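# Place the lid fully onto the upright box

## Task

Set the lid onto the box with its correct side facing up and pressed fully home, crushing neither part, and finish with the box standing upright on the table.

## Robot and tools

Robot: two arms, left_arm and right_arm, mounted on opposite sides of one table. left_arm's base sits at (-0.022, +0.447, +0.039) m in the scene frame, quat_wxyz (+0.705, 0, 0, -0.709); right_arm's base is at (-0.028, -0.453, +0.039) m, quat_wxyz (+0.711, 0, 0, +0.703). The arm names do not match the left or right of any image.

Frames. Scene frame: origin at the table centre, +z up, table surface at z = +0.020 m. Each arm reports its gripper pose (end_effector_position in metres, end_effector_quat_wxyz) and velocities in its own base frame. Motion offsets are taken along the axes of that arm's current Hand target. Gripper axes: fingers point along +x and close along y. The reported position is the midpoint between the fingers, roughly 3 to 4 cm short of the tips; only the last 1.5 cm of each finger's inner face is flat. Printed poses can be off by a few centimetres, more at long reach.

Row layout (shared by execute_actions and move): 14 numbers, each in [-1, 1], always for both arms: left_arm dx, dy, dz, rx, ry, rz, opening, then right_arm's seven in the same order. The six pose numbers are an offset, not a pose, measured from that arm's Hand target at the start of the action or move; 1.0 equals 0.6 m of travel or 180 degrees of turn, and rx, ry, rz form one rotation vector. Opening is absolute: +1 fully open (0.080 m), -1 fully closed, empty fingers touching near -0.78. To leave an arm alone, send zeros for its six pose numbers and repeat its current opening (a 0 there is a real command). A full close needs at least about 0.6 s.

execute_actions(actions, cameras): actions is a list of actions; each action is a table of up to 15 rows, one row per 1/30 s control step, and the last row is held until step 15. Every row in an action counts from the same start pose, not from the row before; a new action starts from the updated Hand target, so repeating an offset moves further. Images return only when actions is [] or cameras names them (["all"] for all, [] for none). An empty list also reports the scene number and task.

move(target, speed, blend, opening_speed, grip_force, blocking, cameras): straight-line path of each gripper toward target, which is one 14-number row or a list of up to 15 rows; all rows are offsets from the same starting Hand targets. speed is path top speed in m/s, 0.002 to 4.3 (default 0.25), turning limited to twice that in rad/s; one value or one per target. blend (m) rounds corners in a list; 0 stops at each. opening_speed (scale units per second, at least 0.2) ramps the fingers. grip_force sets a per-pad force cap, 8 to 34 N, one value or one per arm, kept until changed. blocking=false returns after about 0.5 s while the move continues. A move runs at most 10 s, does not avoid obstacles or the other arm, and lags and overshoots more at high speed or near full stretch. Avoid paths passing near an arm's own base; the elbow may swing. The result adds a move: line: done (within 8 mm and 2 degrees), off_target, moving, held, blocked (stopped by something, now pressing lightly) or fault; limits=paced means the sent pose was clipped, limits=held means steps were withheld.

wait(seconds): 0 to 3600, lets the scene run; returns early if a running move ends. stop(): brakes the running move. zoom_image(camera, region): region [x0, y0, x1, y1] in pixels of that camera's latest image, at most 504 by 504. finished_scene(scene): ends the current scene, given its number; irreversible, call nothing after it in that reply.

Cameras: cam_head_left, cam_head_right, cam_high, cam_low, cam_left_wrist, cam_right_wrist, all 672x504.

Reading results. Hand target is the last commanded pose after clipping; the gripper often stops short of it because of friction, load or reach. A following execute_actions call with zero offsets re-requests it; otherwise send the remaining distance. Orientation commands are clipped each step to 32 degrees from the measured orientation. grip_measured uses the opening scale (may be about 2 mm off); on a hard part it reads somewhat narrower than the part. To hold, command about 0.08 below the reading at first contact for full force, less for a gentler hold. grip_effort_n is motor effort (negative closing), not pad force. Joint torques and External joint torques follow Joint positions order; positive means toward larger angles; an outside push toward larger angles lowers the external reading.

Limits and hazards. Contact torque limits (N m): waist 17.8, shoulder 22, elbow 20.4, wrist pitch 3.26, wrist yaw 3.34, wrist roll 3.11; reaching one stops the arm for 10 s, and a held object's weight counts. Large single-step jumps or hard hits can trigger an over-speed stop. Motors heating under load show MOTOR HOT from 50 °C and fault at 95 °C. Joint ranges (rad): waist -3.054 to 3.054, shoulder 0 to 3.142, elbow 0 to 2.356, wrist pitch -1.571 to 1.571, wrist yaw -1.571 to 1.571, wrist roll -3.142 to 3.142.

Avoid: dropping the lid or releasing it while moving, knocking the box over or off the table, slamming into the table, pushing hard on the box or lid (do not drive far past contact, approach slowly), touching the wrist-camera cables to anything, and any contact between the two arms or grippers, which can end the scene. Loose objects may get an occasional small nudge. To stop pressing, command a target back behind the gripper's current position. Check position and tilt after every move.

Each tool is called after "Request:" as name(argument=value, ...) on one line, values as JSON.

## Session

Request:
execute_actions(actions=[])

Scene clock: 0.00 s.
left_arm: end_effector_position=(+0.1725, +0.2771, +0.2333) grip_measured=+1.000 grip_effort_n=n/a end_effector_quat_wxyz=(+0.886, -0.290, +0.201, +0.302) | right_arm: end_effector_position=(+0.2056, +0.2443, +0.1278) grip_measured=+1.000 grip_effort_n=n/a end_effector_quat_wxyz=(+0.374, -0.411, +0.411, +0.722)
Joint positions: left_arm=[1.29 1.181 0.981 -0.519 0.633 -0.002 0.08] | right_arm=[0.683 1.881 1.542 -1.418 -0.409 -1.286 0.08]
Joint velocities: within noise
Joint torques (N m): no reading
External joint torques (N m): no reading
Heat: left arm: hottest wrist roll 28 °C (+0.0 °C/min); right arm: hottest wrist pitch 29 °C (+0.0 °C/min).
Hand target: left_arm +0.1715, +0.2783, +0.2410; +0.891, -0.278, +0.193, +0.304 | right_arm +0.2067, +0.2439, +0.1322; +0.378, -0.410, +0.406, +0.724
Tool commands: left_gripper/opening=+1.0 right_gripper/opening=+1.0

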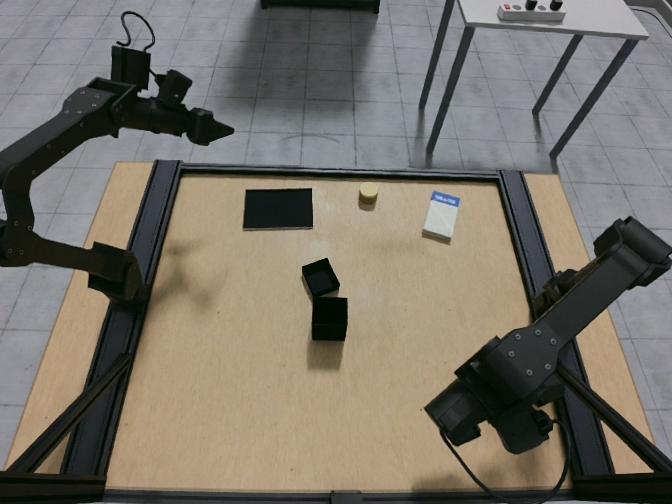

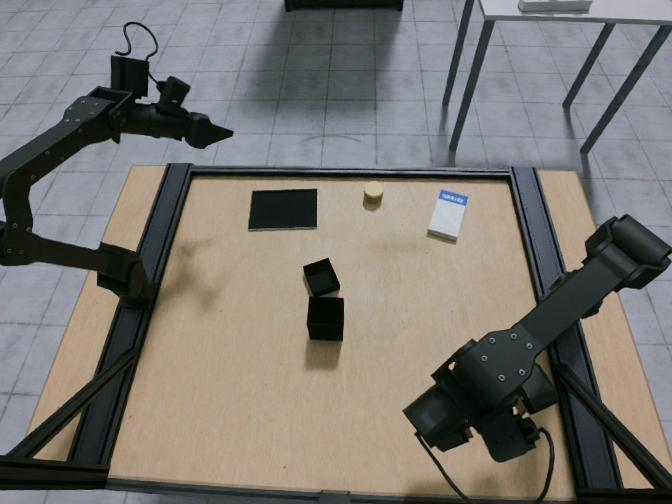

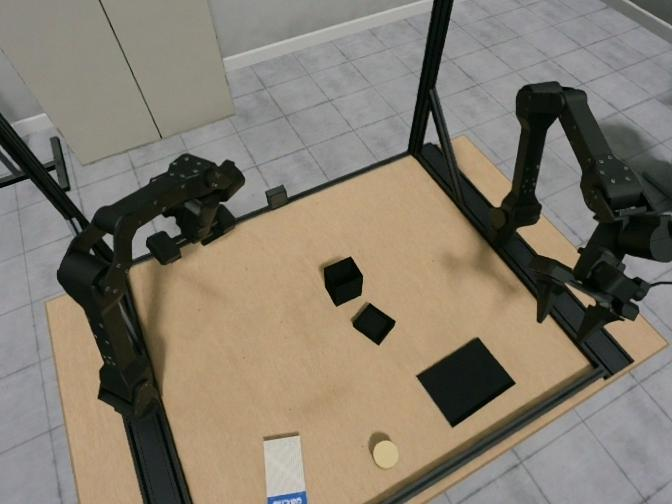

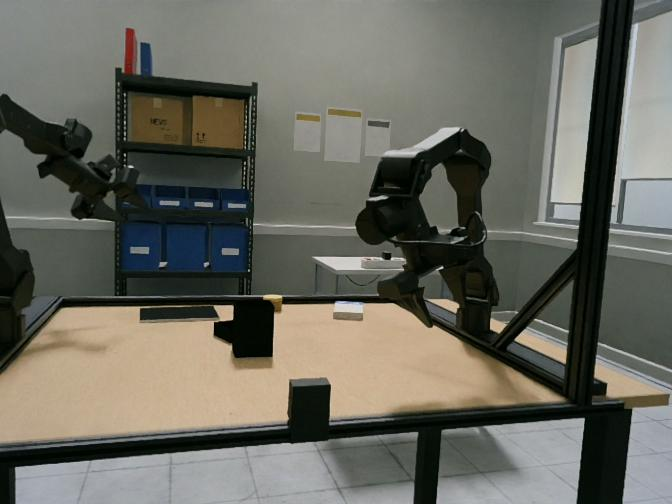

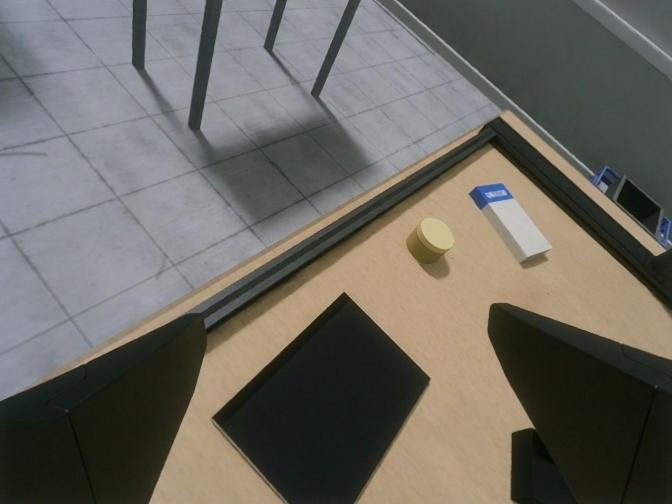

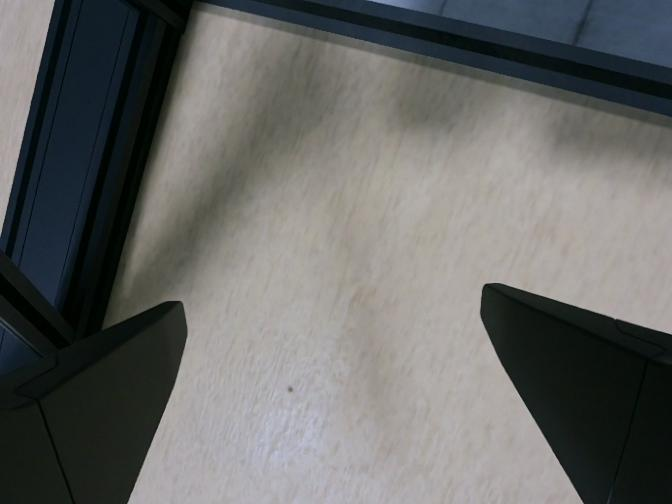

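Request:
zoom_image(camera="cam_high", region=[290, 230, 430, 370])

Request:
zoom_image(camera="cam_head_left", region=[265, 230, 385, 350])

Request:
zoom_image(camera="cam_low", region=[180, 270, 300, 370])

Scaled by 3.600 from the camera's image (finer frame: 960x720).

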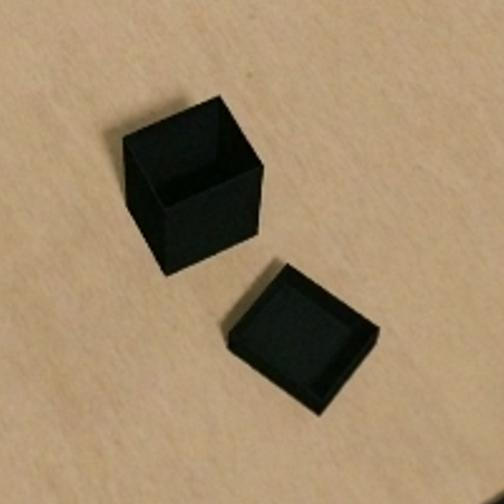

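Scaled by 4.200 from the camera's image (finer frame: 960x720).

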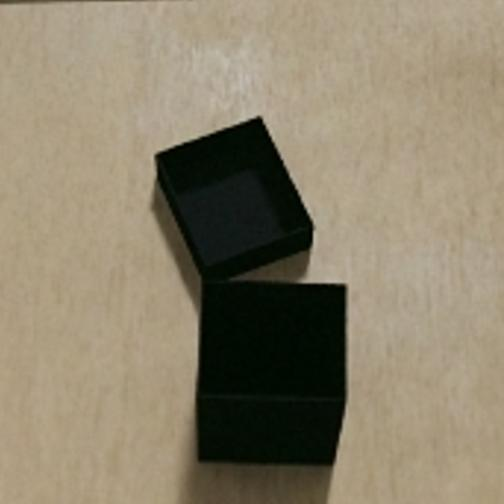

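Scaled by 4.200 from the camera's image (finer frame: 960x720).

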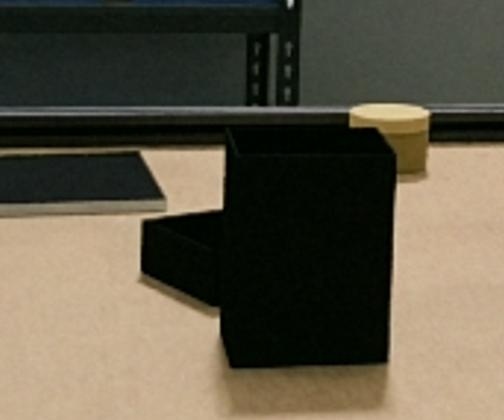

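Request:
move(target=[0.0989,-0.4605,-0.1404,0.2845,0.3412,-0.0127,1,0,0,0,0,0,0,1], speed=0.4, cameras=["all"])

Scene clock: 100.47 s.
left_arm: end_effector_position=(+0.3772, +0.0679, +0.2444) grip_measured=+1.000 grip_effort_n=0.7 end_effector_quat_wxyz=(+0.774, +0.005, +0.633, +0.011) | right_arm: end_effector_position=(+0.2056, +0.2443, +0.1278) grip_measured=+1.000 grip_effort_n=0.2 end_effector_quat_wxyz=(+0.374, -0.411, +0.411, +0.722)
Joint positions: left_arm=[0.183 1.925 2.124 -1.57 0.012 0.173 0.08] | right_arm=[0.683 1.881 1.542 -1.418 -0.409 -1.286 0.08]
Joint torques (N m): left_arm=[-0.02 -6.53 6.99 0.38 -0.11 0.15] | right_arm=[-0.12 -8.03 4.86 0.02 -0.36 -0.05]
External joint torques (N m): left_arm=[-0.05 1.43 1.6 -0.29 -0.12 0.15] | right_arm=[-0.07 -0.35 -0.53 -0.02 -0.08 -0.04]
Heat: left arm: hottest elbow 29 °C (+2.0 °C/min); right arm: hottest shoulder 31 °C (+2.0 °C/min).
Hand target: left_arm +0.3797, +0.0698, +0.2502; +0.707, +0.000, +0.707, -0.001 | right_arm +0.2067, +0.2439, +0.1322; +0.378, -0.410, +0.406, +0.724
Off the commanded pose: left_arm 0.007 m, 12 deg | right_arm 0.005 m, 1 deg.
joint sent to its limit (left arm) — joint 4 (wrist pitch), lower limit. The joint targets are off in position and orientation.
move: off_target (left_arm)

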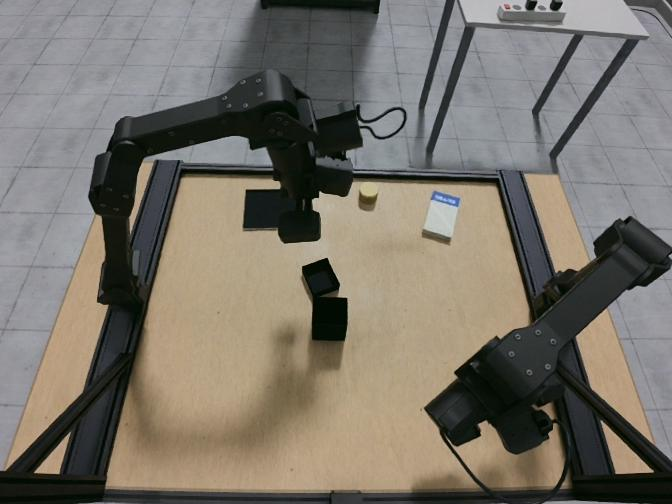

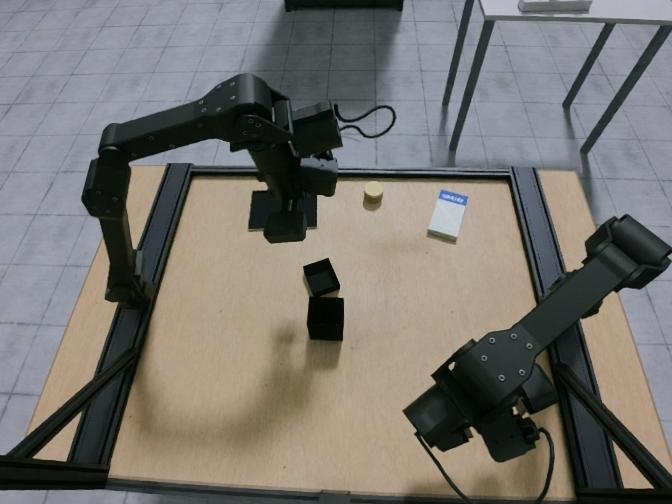

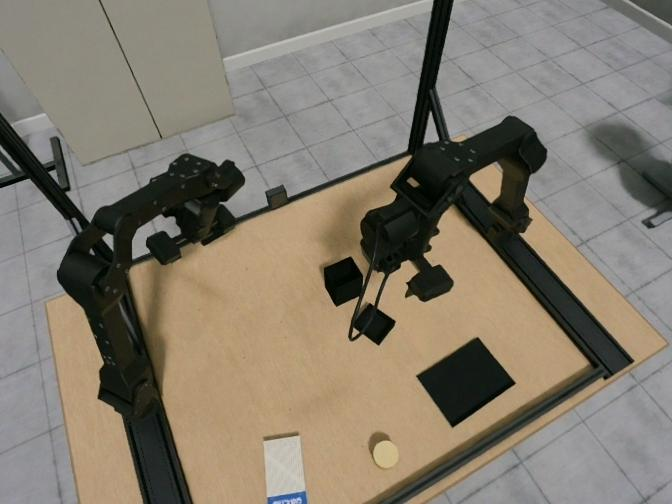

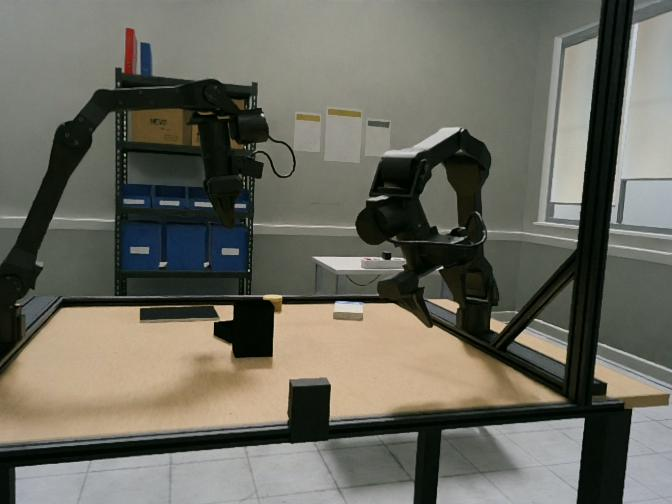

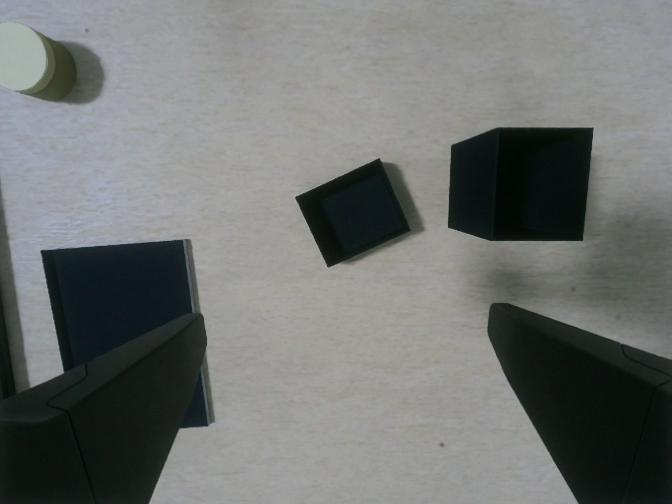

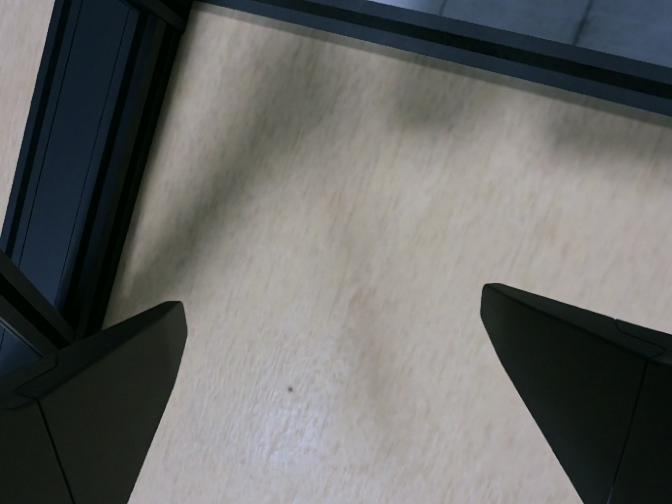

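Request:
move(target=[0.167,-0.028,0.0838,0.3611,0,0,1,0,0,0,0,0,0,1], speed=0.3, cameras=["cam_left_wrist","cam_low","cam_head_left"])

Scene clock: 205.13 s.
left_arm: end_effector_position=(+0.4265, +0.0512, +0.1453) grip_measured=+1.000 grip_effort_n=0.7 end_effector_quat_wxyz=(+0.593, +0.374, +0.602, -0.382) | right_arm: end_effector_position=(+0.2056, +0.2443, +0.1278) grip_measured=+1.000 grip_effort_n=0.7 end_effector_quat_wxyz=(+0.374, -0.411, +0.411, +0.722)
Joint positions: left_arm=[0.12 2.256 2.239 -1.57 0.001 1.248 0.08] | right_arm=[0.683 1.881 1.542 -1.418 -0.409 -1.286 0.08]
Joint torques (N m): left_arm=[-0.17 -8.57 6.85 -0.01 -0.1 0.17] | right_arm=[-0.08 -7.93 4.81 0.02 -0.38 -0.06]
External joint torques (N m): left_arm=[-0.18 1.51 1.51 -0.26 -0.14 0.17] | right_arm=[-0.1 -0.27 -0.51 0.01 -0.1 -0.04]
Heat: left arm: hottest shoulder 29 °C (+2.0 °C/min); right arm: hottest shoulder 32 °C (+0.0 °C/min).
Hand target: left_arm +0.4300, +0.0528, +0.1500; +0.596, +0.380, +0.596, -0.381 | right_arm +0.2067, +0.2439, +0.1322; +0.378, -0.410, +0.406, +0.724
Off the commanded pose: left_arm 0.006 m, 1 deg | right_arm 0.005 m, 1 deg.
joint sent to its limit (left arm) — joint 4 (wrist pitch), lower limit. The joint targets are off in position, not in orientation.
move: done
Images, in order (width x height): cam_head_left 672x504, cam_low 672x504, cam_left_wrist 672x504.

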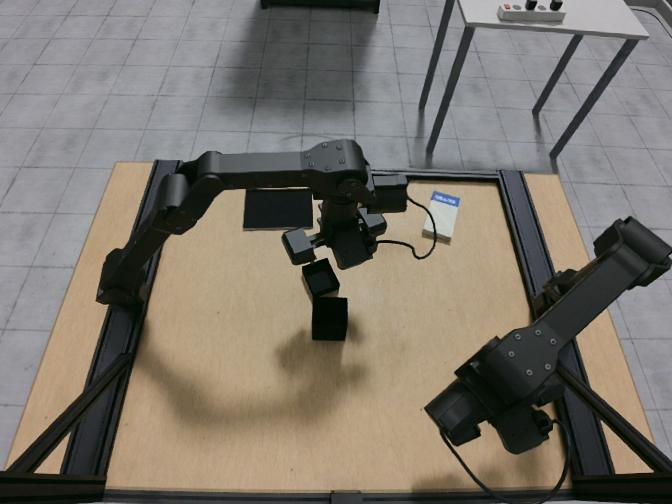

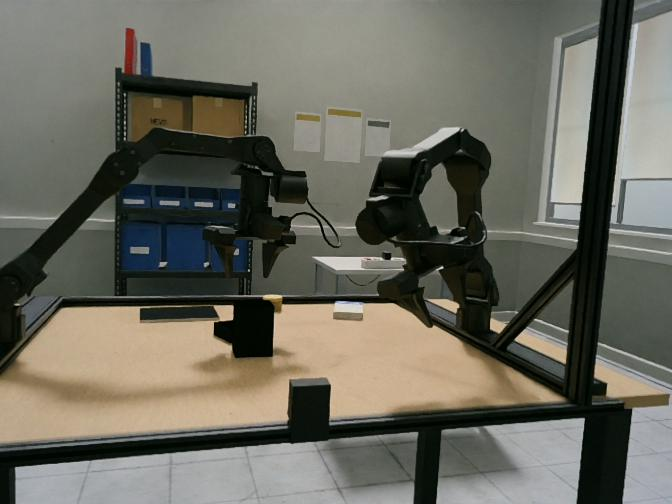

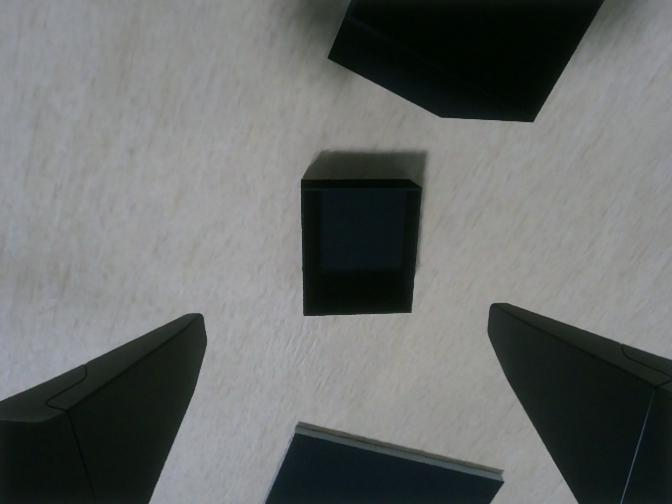

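Request:
move(target=[[0.1983,-0.0177,-0.0567,0,0,0,1,0,0,0,0,0,0,1],[0.1983,-0.0177,-0.0567,0,0,0,0.3,0,0,0,0,0,0,1],[0.05,-0.0177,-0.0567,0,0,0,0.3,0,0,0,0,0,0,1]], speed=0.2, grip_force=[10,10], opening_speed=2, cameras=["cam_left_wrist","cam_low","cam_high"])

Scene clock: 246.03 s.
left_arm: end_effector_position=(+0.4014, +0.0764, +0.1108) grip_measured=+0.544 grip_effort_n=-34.2 end_effector_quat_wxyz=(+0.588, +0.371, +0.606, -0.386) | right_arm: end_effector_position=(+0.2056, +0.2443, +0.1278) grip_measured=+1.000 grip_effort_n=0.7 end_effector_quat_wxyz=(+0.374, -0.411, +0.411, +0.722)
Joint positions: left_arm=[0.187 2.146 1.921 -1.379 -0.002 1.318 0.059] | right_arm=[0.683 1.881 1.542 -1.418 -0.409 -1.286 0.08]
Joint torques (N m): left_arm=[0.04 -9.21 7.07 0.09 -0.02 0.17] | right_arm=[-0.13 -7.93 4.84 0.03 -0.38 -0.05]
External joint torques (N m): left_arm=[0.03 0.38 1.57 -0.15 -0.07 0.17] | right_arm=[-0.07 -0.28 -0.46 0.03 -0.1 -0.04]
Heat: left arm: hottest shoulder 32 °C (+4.1 °C/min); right arm: hottest shoulder 33 °C (+1.0 °C/min).
Hand target: left_arm +0.4060, +0.0792, +0.1200; +0.596, +0.380, +0.596, -0.381 | right_arm +0.2067, +0.2439, +0.1322; +0.378, -0.410, +0.406, +0.724
Off the commanded pose: left_arm 0.011 m, 2 deg | right_arm 0.005 m, 1 deg.
grip_force (N): 10, 10
move: off_target (left_arm)
Images, in order (width x height): cam_high 672x504, cam_low 672x504, cam_left_wrist 672x504.

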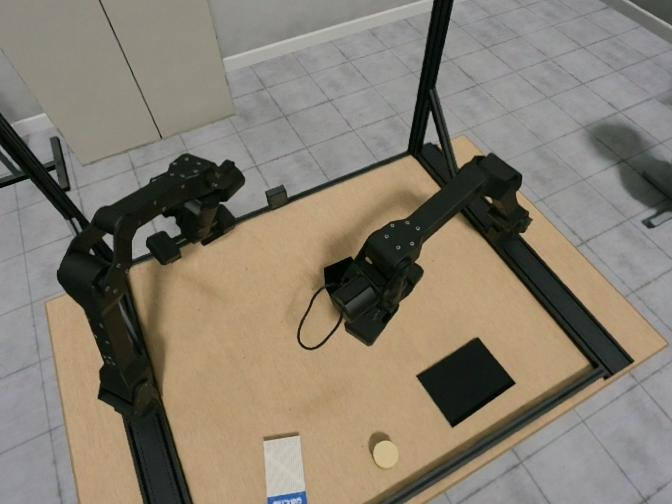

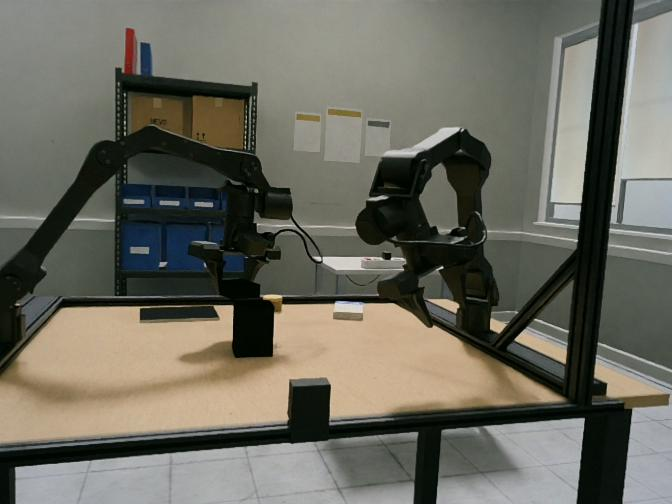

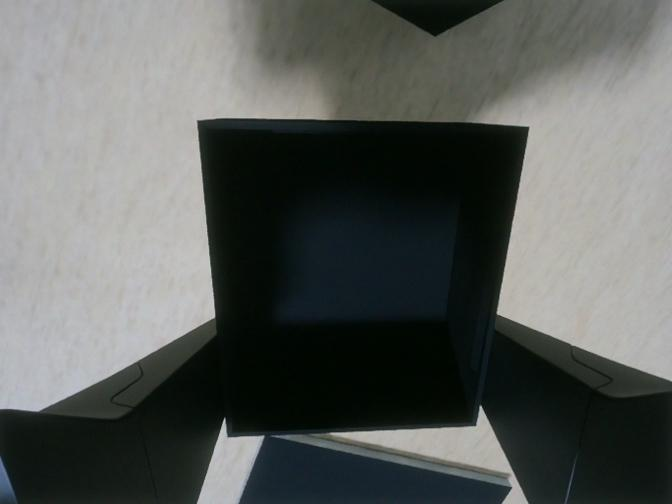

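Request:
move(target=[[-0.0833,0,0,0,0,0,0.3,-0.11,0.0183,-0.1167,0.111,-0.11,-0.196,1],[-0.1667,-0.0347,0.1295,-0.2808,-0.4404,0.2815,0.3,-0.331,0.0548,-0.3502,0.3337,-0.3303,-0.589,1]], speed=0.4, blend=0.03, cameras=["all"])

Scene clock: 297.87 s.
left_arm: end_effector_position=(+0.4207, -0.0032, +0.2180) grip_measured=+0.544 grip_effort_n=-34.2 end_effector_quat_wxyz=(+1.000, +0.000, +0.007, -0.007) | right_arm: end_effector_position=(+0.3139, +0.0026, +0.2509) grip_measured=+1.000 grip_effort_n=-1.2 end_effector_quat_wxyz=(+1.000, -0.005, +0.005, +0.006)
Joint positions: left_arm=[-0.004 1.482 0.627 0.842 0.009 -0.001 0.059] | right_arm=[0.005 0.866 0.419 0.437 -0.007 -0.01 0.08]
Joint torques (N m): left_arm=[-0.13 -4.22 4.31 2.69 -0.13 -0.09] | right_arm=[0.26 -1.78 4.52 2.97 0.31 0.1]
External joint torques (N m): left_arm=[-0.19 1.08 -1.63 1.06 -0.12 -0.09] | right_arm=[0.26 0.2 -2.35 1.31 0.31 0.09]
Heat: left arm: hottest shoulder 37 °C (+6.0 °C/min); right arm: hottest shoulder 32 °C (+0.0 °C/min).
Hand target: left_arm +0.4199, +0.0001, +0.2201; +1.000, +0.000, +0.000, +0.000 | right_arm +0.3128, +0.0001, +0.2503; +1.000, +0.000, +0.000, +0.000
Off the commanded pose: left_arm 0.004 m, 1 deg | right_arm 0.003 m, 1 deg.
grip_force (N): 10, 10
move: done

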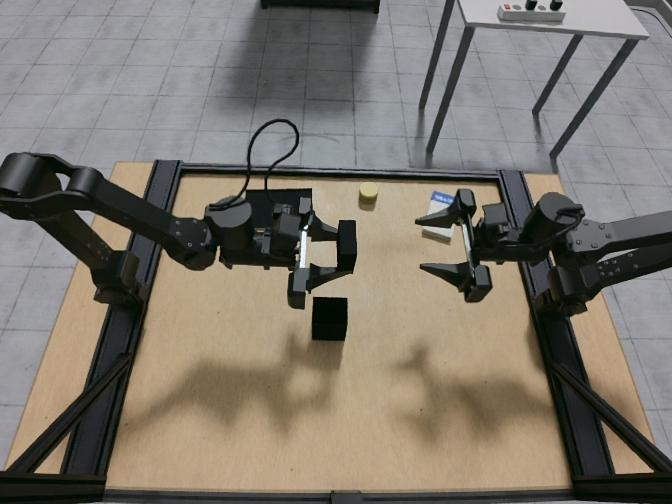

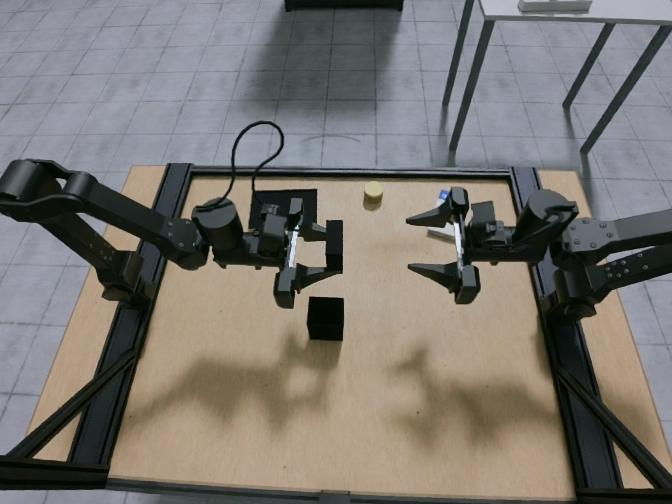

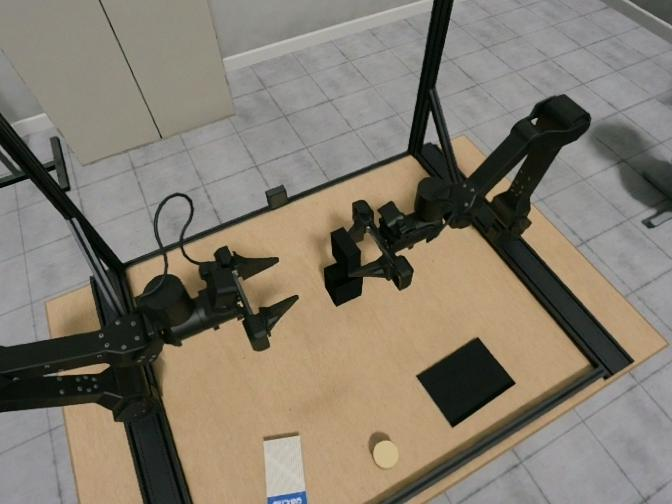

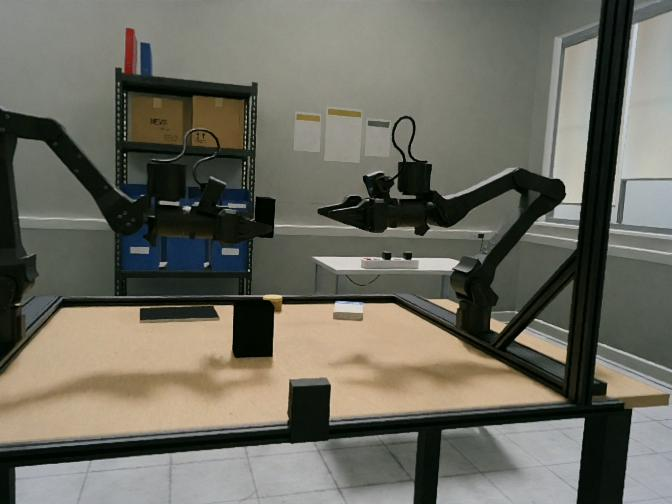

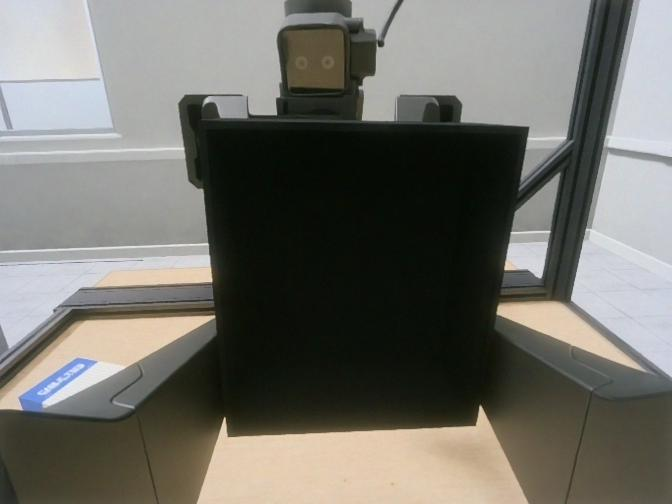

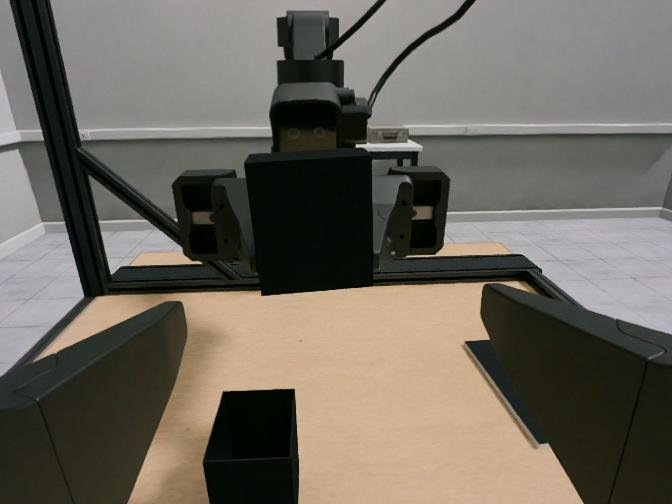

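Request:
move(target=[0,0,0,0,0,0,0.3,0.1167,0.0167,0.01,0,0,0,1], speed=0.25, cameras=["cam_right_wrist","cam_low","cam_head_left","cam_high"])

Scene clock: 336.60 s.
left_arm: end_effector_position=(+0.4207, -0.0032, +0.2180) grip_measured=+0.544 grip_effort_n=-33.7 end_effector_quat_wxyz=(+1.000, +0.000, +0.007, -0.007) | right_arm: end_effector_position=(+0.3794, +0.0134, +0.2388) grip_measured=+1.000 grip_effort_n=-0.7 end_effector_quat_wxyz=(+1.000, -0.006, +0.024, +0.008)
Joint positions: left_arm=[-0.004 1.482 0.627 0.842 0.009 -0.001 0.059] | right_arm=[0.048 1.229 0.568 0.613 0.032 -0.01 0.08]
Joint torques (N m): left_arm=[-0.12 -4.21 4.31 2.69 -0.13 -0.09] | right_arm=[0.18 -3.54 8.24 3.01 0.33 0.07]
External joint torques (N m): left_arm=[-0.18 1.15 -1.73 1.02 -0.12 -0.09] | right_arm=[0.2 0.56 1.61 1.31 0.31 0.06]
Heat: left arm: hottest wrist pitch 33 °C (+10.1 °C/min); right arm: hottest wrist pitch 36 °C (+8.1 °C/min).
Hand target: left_arm +0.4199, +0.0001, +0.2201; +1.000, +0.000, +0.000, +0.000 | right_arm +0.3829, +0.0101, +0.2563; +1.000, +0.000, +0.000, +0.000
Off the commanded pose: left_arm 0.004 m, 1 deg | right_arm 0.018 m, 3 deg.
grip_force (N): 10, 10
move: off_target (right_arm)
Images, in order (width x height): cam_head_left 672x504, cam_high 672x504, cam_low 672x504, cam_right_wrist 672x504.

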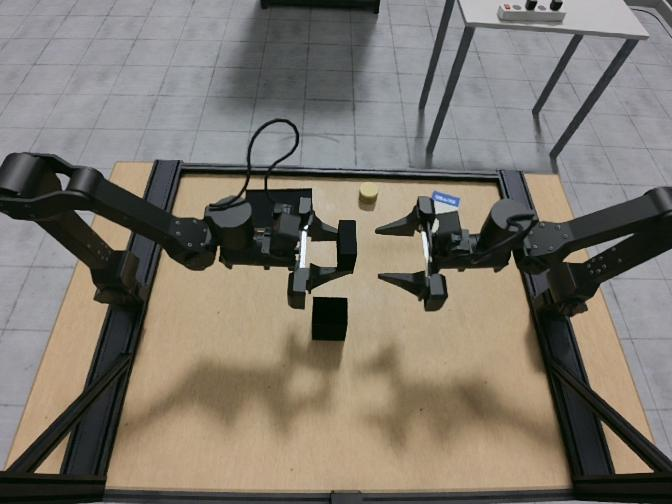

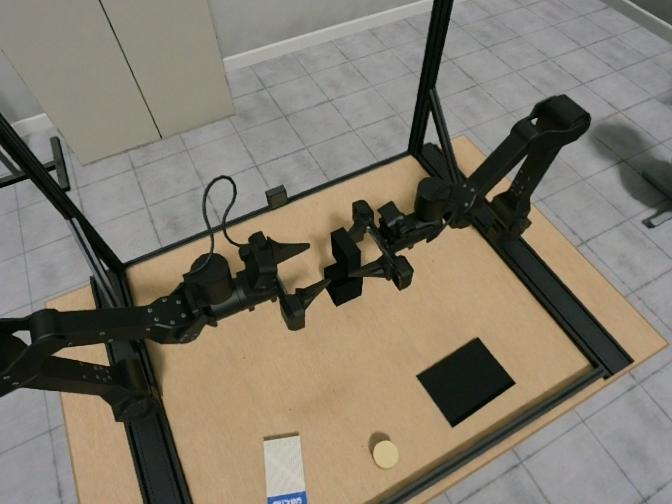

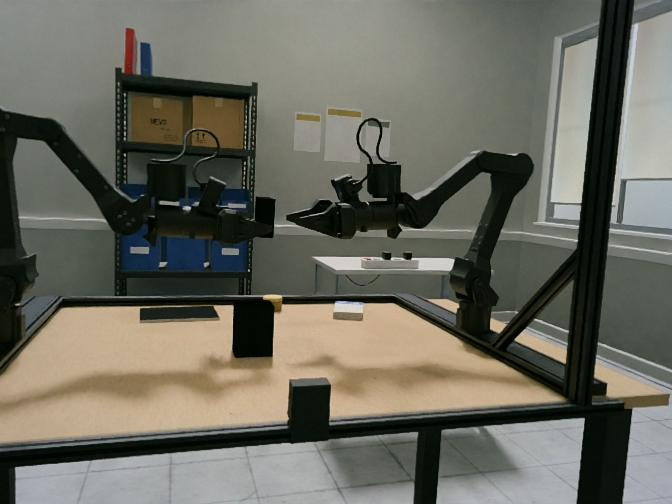

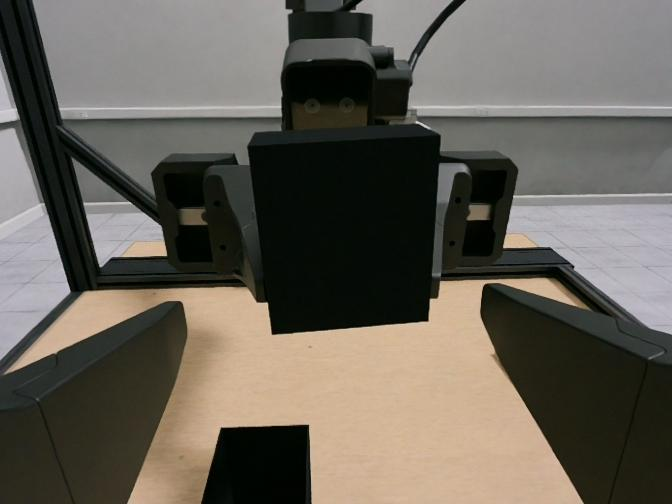

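Request:
zoom_image(camera="cam_low", region=[220, 170, 360, 275])

Scaled by 3.600 from the camera's image (finer frame: 960x720).

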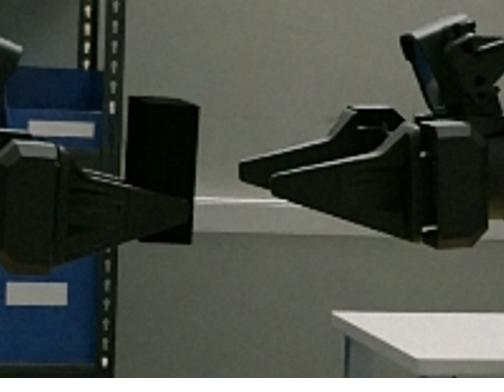

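Request:
move(target=[0,0,0,0,0,0,0.3,0.01,-0.0092,0.0217,0,-0.01,0,1], speed=0.15)

Scene clock: 392.67 s.
left_arm: end_effector_position=(+0.4207, -0.0032, +0.2180) grip_measured=+0.544 grip_effort_n=-34.7 end_effector_quat_wxyz=(+1.000, +0.000, +0.007, -0.007) | right_arm: end_effector_position=(+0.3862, +0.0066, +0.2526) grip_measured=+1.000 grip_effort_n=-1.2 end_effector_quat_wxyz=(+1.000, -0.005, +0.007, +0.001)
Joint positions: left_arm=[-0.004 1.482 0.627 0.842 0.009 -0.001 0.059] | right_arm=[0.026 1.246 0.606 0.626 0.024 -0.01 0.08]
Joint torques (N m): left_arm=[-0.11 -4.21 4.31 2.69 -0.13 -0.09] | right_arm=[-0.09 -3.66 8.17 2.91 -0.31 0.04]
External joint torques (N m): left_arm=[-0.13 1.13 -1.7 1.03 -0.12 -0.1] | right_arm=[-0.06 0.48 1.61 1.26 -0.32 0.04]
Heat: left arm: hottest wrist pitch 36 °C (+3.0 °C/min); right arm: hottest wrist pitch 41 °C (+5.0 °C/min).
Hand target: left_arm +0.4199, +0.0001, +0.2201; +1.000, +0.000, +0.000, +0.000 | right_arm +0.3889, +0.0045, +0.2693; +1.000, +0.000, -0.016, +0.000
Off the commanded pose: left_arm 0.004 m, 1 deg | right_arm 0.017 m, 3 deg.
grip_force (N): 10, 10
move: off_target (right_arm)

Request:
move(target=[0,0,0,0,0,0,0.3,0.0683,0.0017,0.0167,0,-0.003,0,1], speed=0.12, cameras=["cam_right_wrist","cam_low","cam_head_left","cam_left_wrist"])

Request:
zoom_image(camera="cam_low", region=[220, 170, 360, 275])

Scene clock: 402.93 s.
left_arm: end_effector_position=(+0.4207, -0.0032, +0.2180) grip_measured=+0.544 grip_effort_n=-34.2 end_effector_quat_wxyz=(+1.000, +0.000, +0.007, -0.007) | right_arm: end_effector_position=(+0.4266, +0.0077, +0.2638) grip_measured=+1.000 grip_effort_n=-1.2 end_effector_quat_wxyz=(+1.000, -0.005, +0.002, +0.001)
Joint positions: left_arm=[-0.004 1.482 0.627 0.842 0.009 -0.001 0.059] | right_arm=[0.026 1.405 0.761 0.64 0.024 -0.01 0.08]
Joint torques (N m): left_arm=[-0.13 -4.23 4.3 2.69 -0.13 -0.09] | right_arm=[-0.01 -4.77 8.26 2.93 -0.29 0.06]
External joint torques (N m): left_arm=[-0.12 1.11 -1.7 1.03 -0.13 -0.09] | right_arm=[-0.02 0.56 1.7 1.27 -0.29 0.05]
Heat: left arm: hottest wrist pitch 37 °C (+3.0 °C/min); right arm: hottest wrist pitch 44 °C (+7.0 °C/min).
Hand target: left_arm +0.4199, +0.0001, +0.2201; +1.000, +0.000, +0.000, +0.000 | right_arm +0.4295, +0.0055, +0.2806; +1.000, +0.000, -0.021, +0.000
Off the commanded pose: left_arm 0.004 m, 1 deg | right_arm 0.017 m, 3 deg.
grip_force (N): 10, 10
move: off_target (right_arm)
Images, in order (width x height): cam_head_left 672x504, cam_low 672x504, cam_left_wrist 672x504, cam_right_wrist 672x504.

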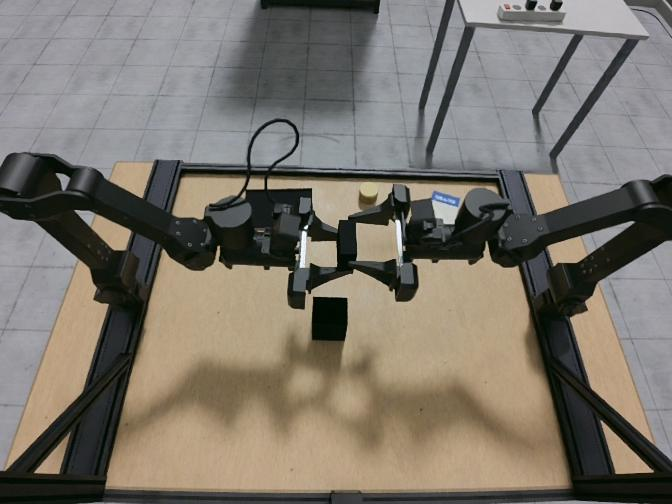

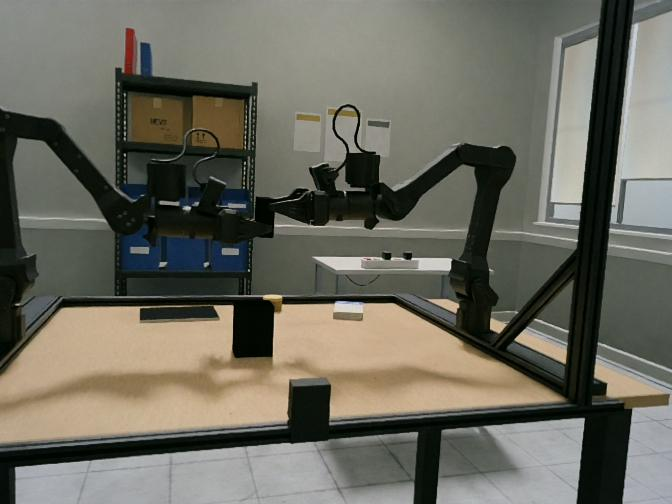

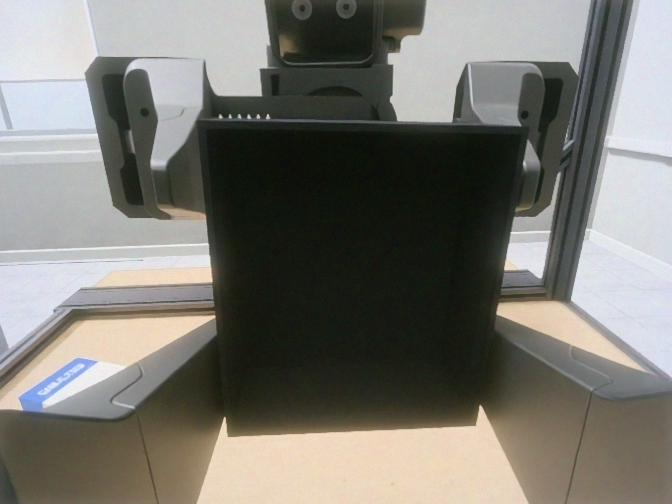

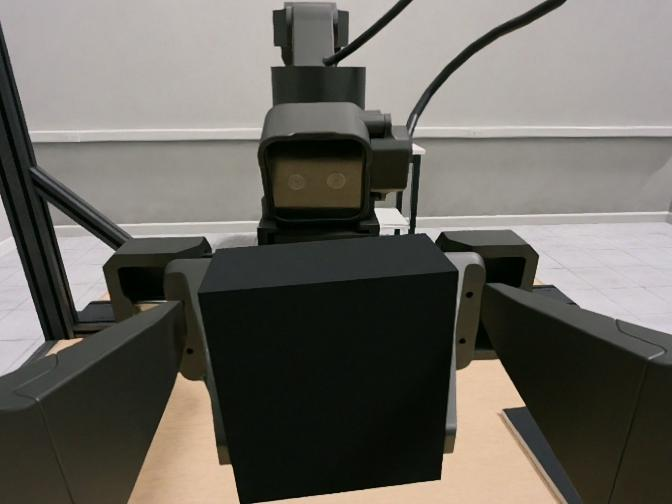

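Scaled by 3.600 from the camera's image (finer frame: 960x720).

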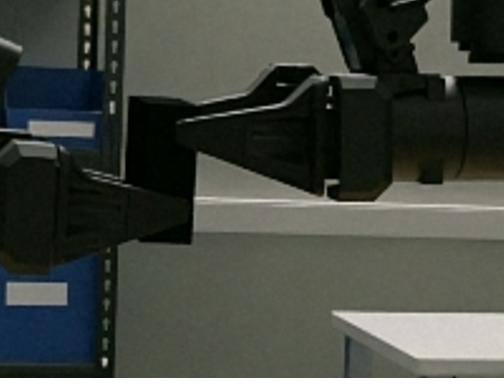

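Request:
move(target=[[0,0,0,0,0,0,0.3,0.0117,0,0,0,0,0,1],[0,0,0,0,0,0,0.3,0.0117,0,0,0,0,0,0.3]], speed=0.1, opening_speed=2)

Scene clock: 420.60 s.
left_arm: end_effector_position=(+0.4207, -0.0021, +0.2180) grip_measured=+0.544 grip_effort_n=-33.7 end_effector_quat_wxyz=(+1.000, -0.001, +0.007, -0.004) | right_arm: end_effector_position=(+0.4335, +0.0078, +0.2641) grip_measured=+0.563 grip_effort_n=-35.1 end_effector_quat_wxyz=(+1.000, -0.005, +0.002, +0.001)
Joint positions: left_arm=[-0.003 1.482 0.627 0.842 0.006 -0.002 0.059] | right_arm=[0.026 1.433 0.786 0.643 0.024 -0.01 0.06]
Joint torques (N m): left_arm=[-0.12 -4.23 4.33 2.67 -0.13 -0.08] | right_arm=[-0.13 -4.88 8.27 2.98 -0.26 0.06]
External joint torques (N m): left_arm=[-0.13 1.09 -1.64 1.03 -0.13 -0.08] | right_arm=[-0.11 0.65 1.71 1.32 -0.26 0.06]
Heat: left arm: hottest wrist pitch 37 °C (+2.0 °C/min); right arm: hottest wrist pitch 43 °C (+5.0 °C/min).
Hand target: left_arm +0.4199, +0.0001, +0.2201; +1.000, +0.000, +0.000, +0.000 | right_arm +0.4365, +0.0055, +0.2809; +1.000, +0.000, -0.021, +0.000
Off the commanded pose: left_arm 0.003 m, 1 deg | right_arm 0.017 m, 3 deg.
grip_force (N): 10, 10
move: off_target (right_arm); target 2's new opening was sent with right_arm's hand 0.017 m and 3 deg from that target

Request:
move(target=[[0,0,0,0,0,0,1,0,0,0,0,0,0,0.3],[-0.1667,0,0,0,0,0,1,0,0,0,0,0,0,0.3],[-0.2,0.3333,0.05,0,0,0,1,-0.056,0.1025,-0.1995,0,0.5133,0,0.3]], speed=[0.1,0.2,0.3], opening_speed=3, cameras=["all"])

Scene clock: 479.07 s.
left_arm: end_effector_position=(+0.2991, +0.1975, +0.2379) grip_measured=+0.997 grip_effort_n=15.1 end_effector_quat_wxyz=(+1.000, -0.017, +0.012, +0.003) | right_arm: end_effector_position=(+0.4031, +0.0669, +0.1553) grip_measured=+0.563 grip_effort_n=-34.7 end_effector_quat_wxyz=(+0.699, -0.006, +0.715, +0.001)
Joint positions: left_arm=[0.924 1.319 0.607 0.671 0.919 -0.002 0.08] | right_arm=[0.166 2.159 2.119 -1.554 0.004 0.156 0.06]
Joint torques (N m): left_arm=[0.11 -3.26 7.91 2.32 0.2 -0.07] | right_arm=[0.23 -8.47 6.86 0.07 -0.33 0.07]
External joint torques (N m): left_arm=[0.11 0.96 1.86 0.92 0.18 -0.07] | right_arm=[0.33 1.29 1.33 -0.23 -0.36 0.06]
Heat: left arm: hottest wrist pitch 38 °C (+1.0 °C/min); right arm: hottest elbow 45 °C (+4.1 °C/min).
Hand target: left_arm +0.2998, +0.1999, +0.2501; +1.000, +0.000, +0.000, +0.000 | right_arm +0.4079, +0.0670, +0.1599; +0.707, +0.000, +0.707, -0.001
Off the commanded pose: left_arm 0.012 m, 2 deg | right_arm 0.007 m, 1 deg.
grip_force (N): 10, 10
move: off_target (left_arm)

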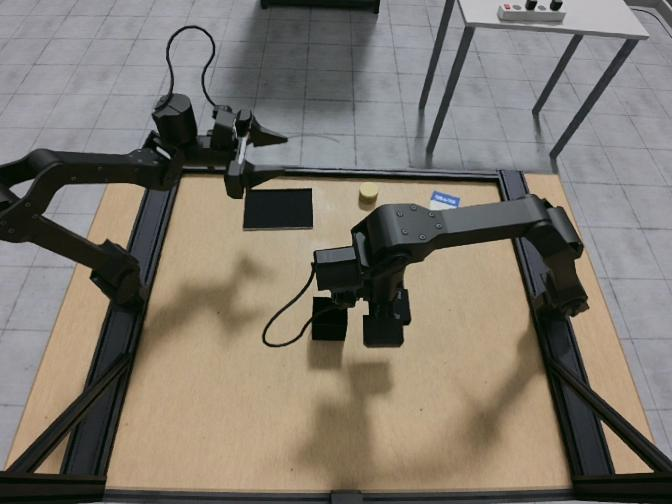

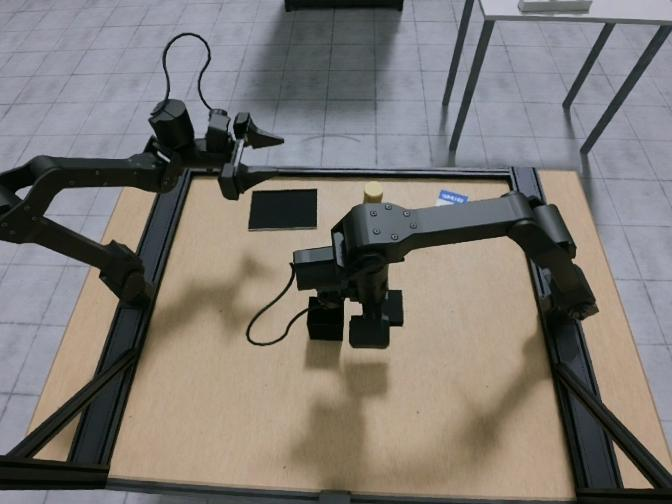

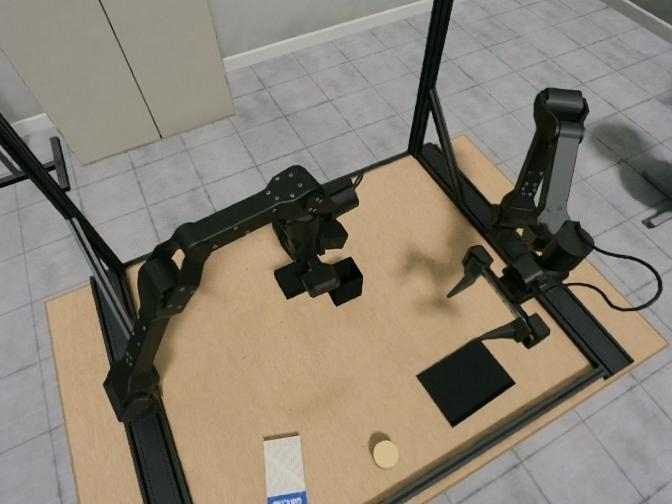

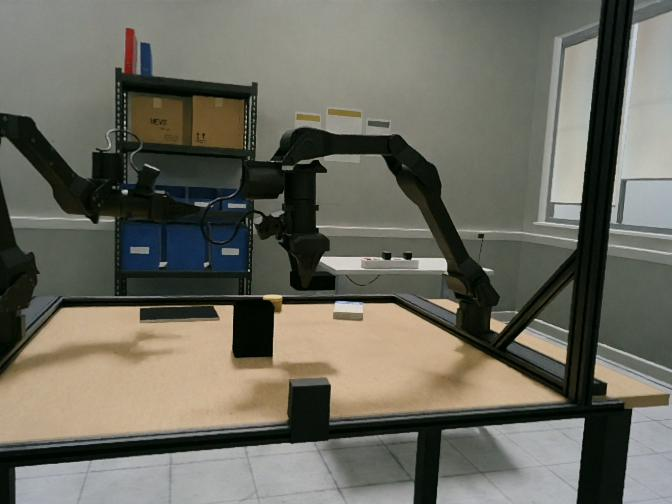

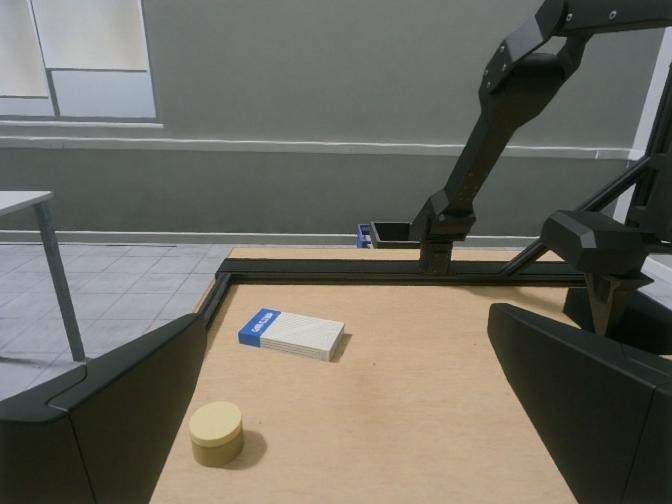

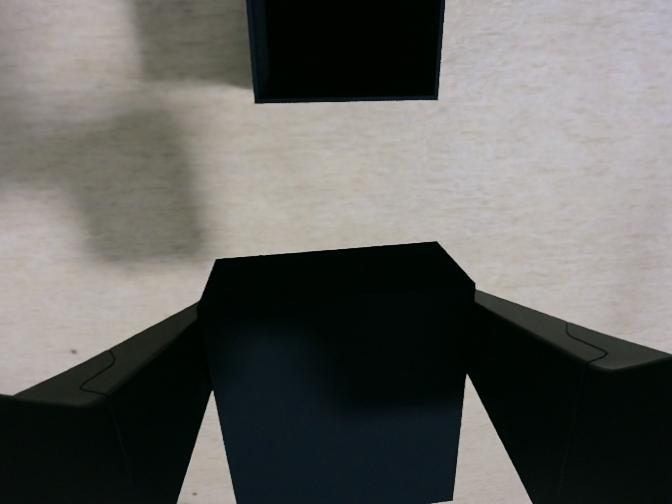

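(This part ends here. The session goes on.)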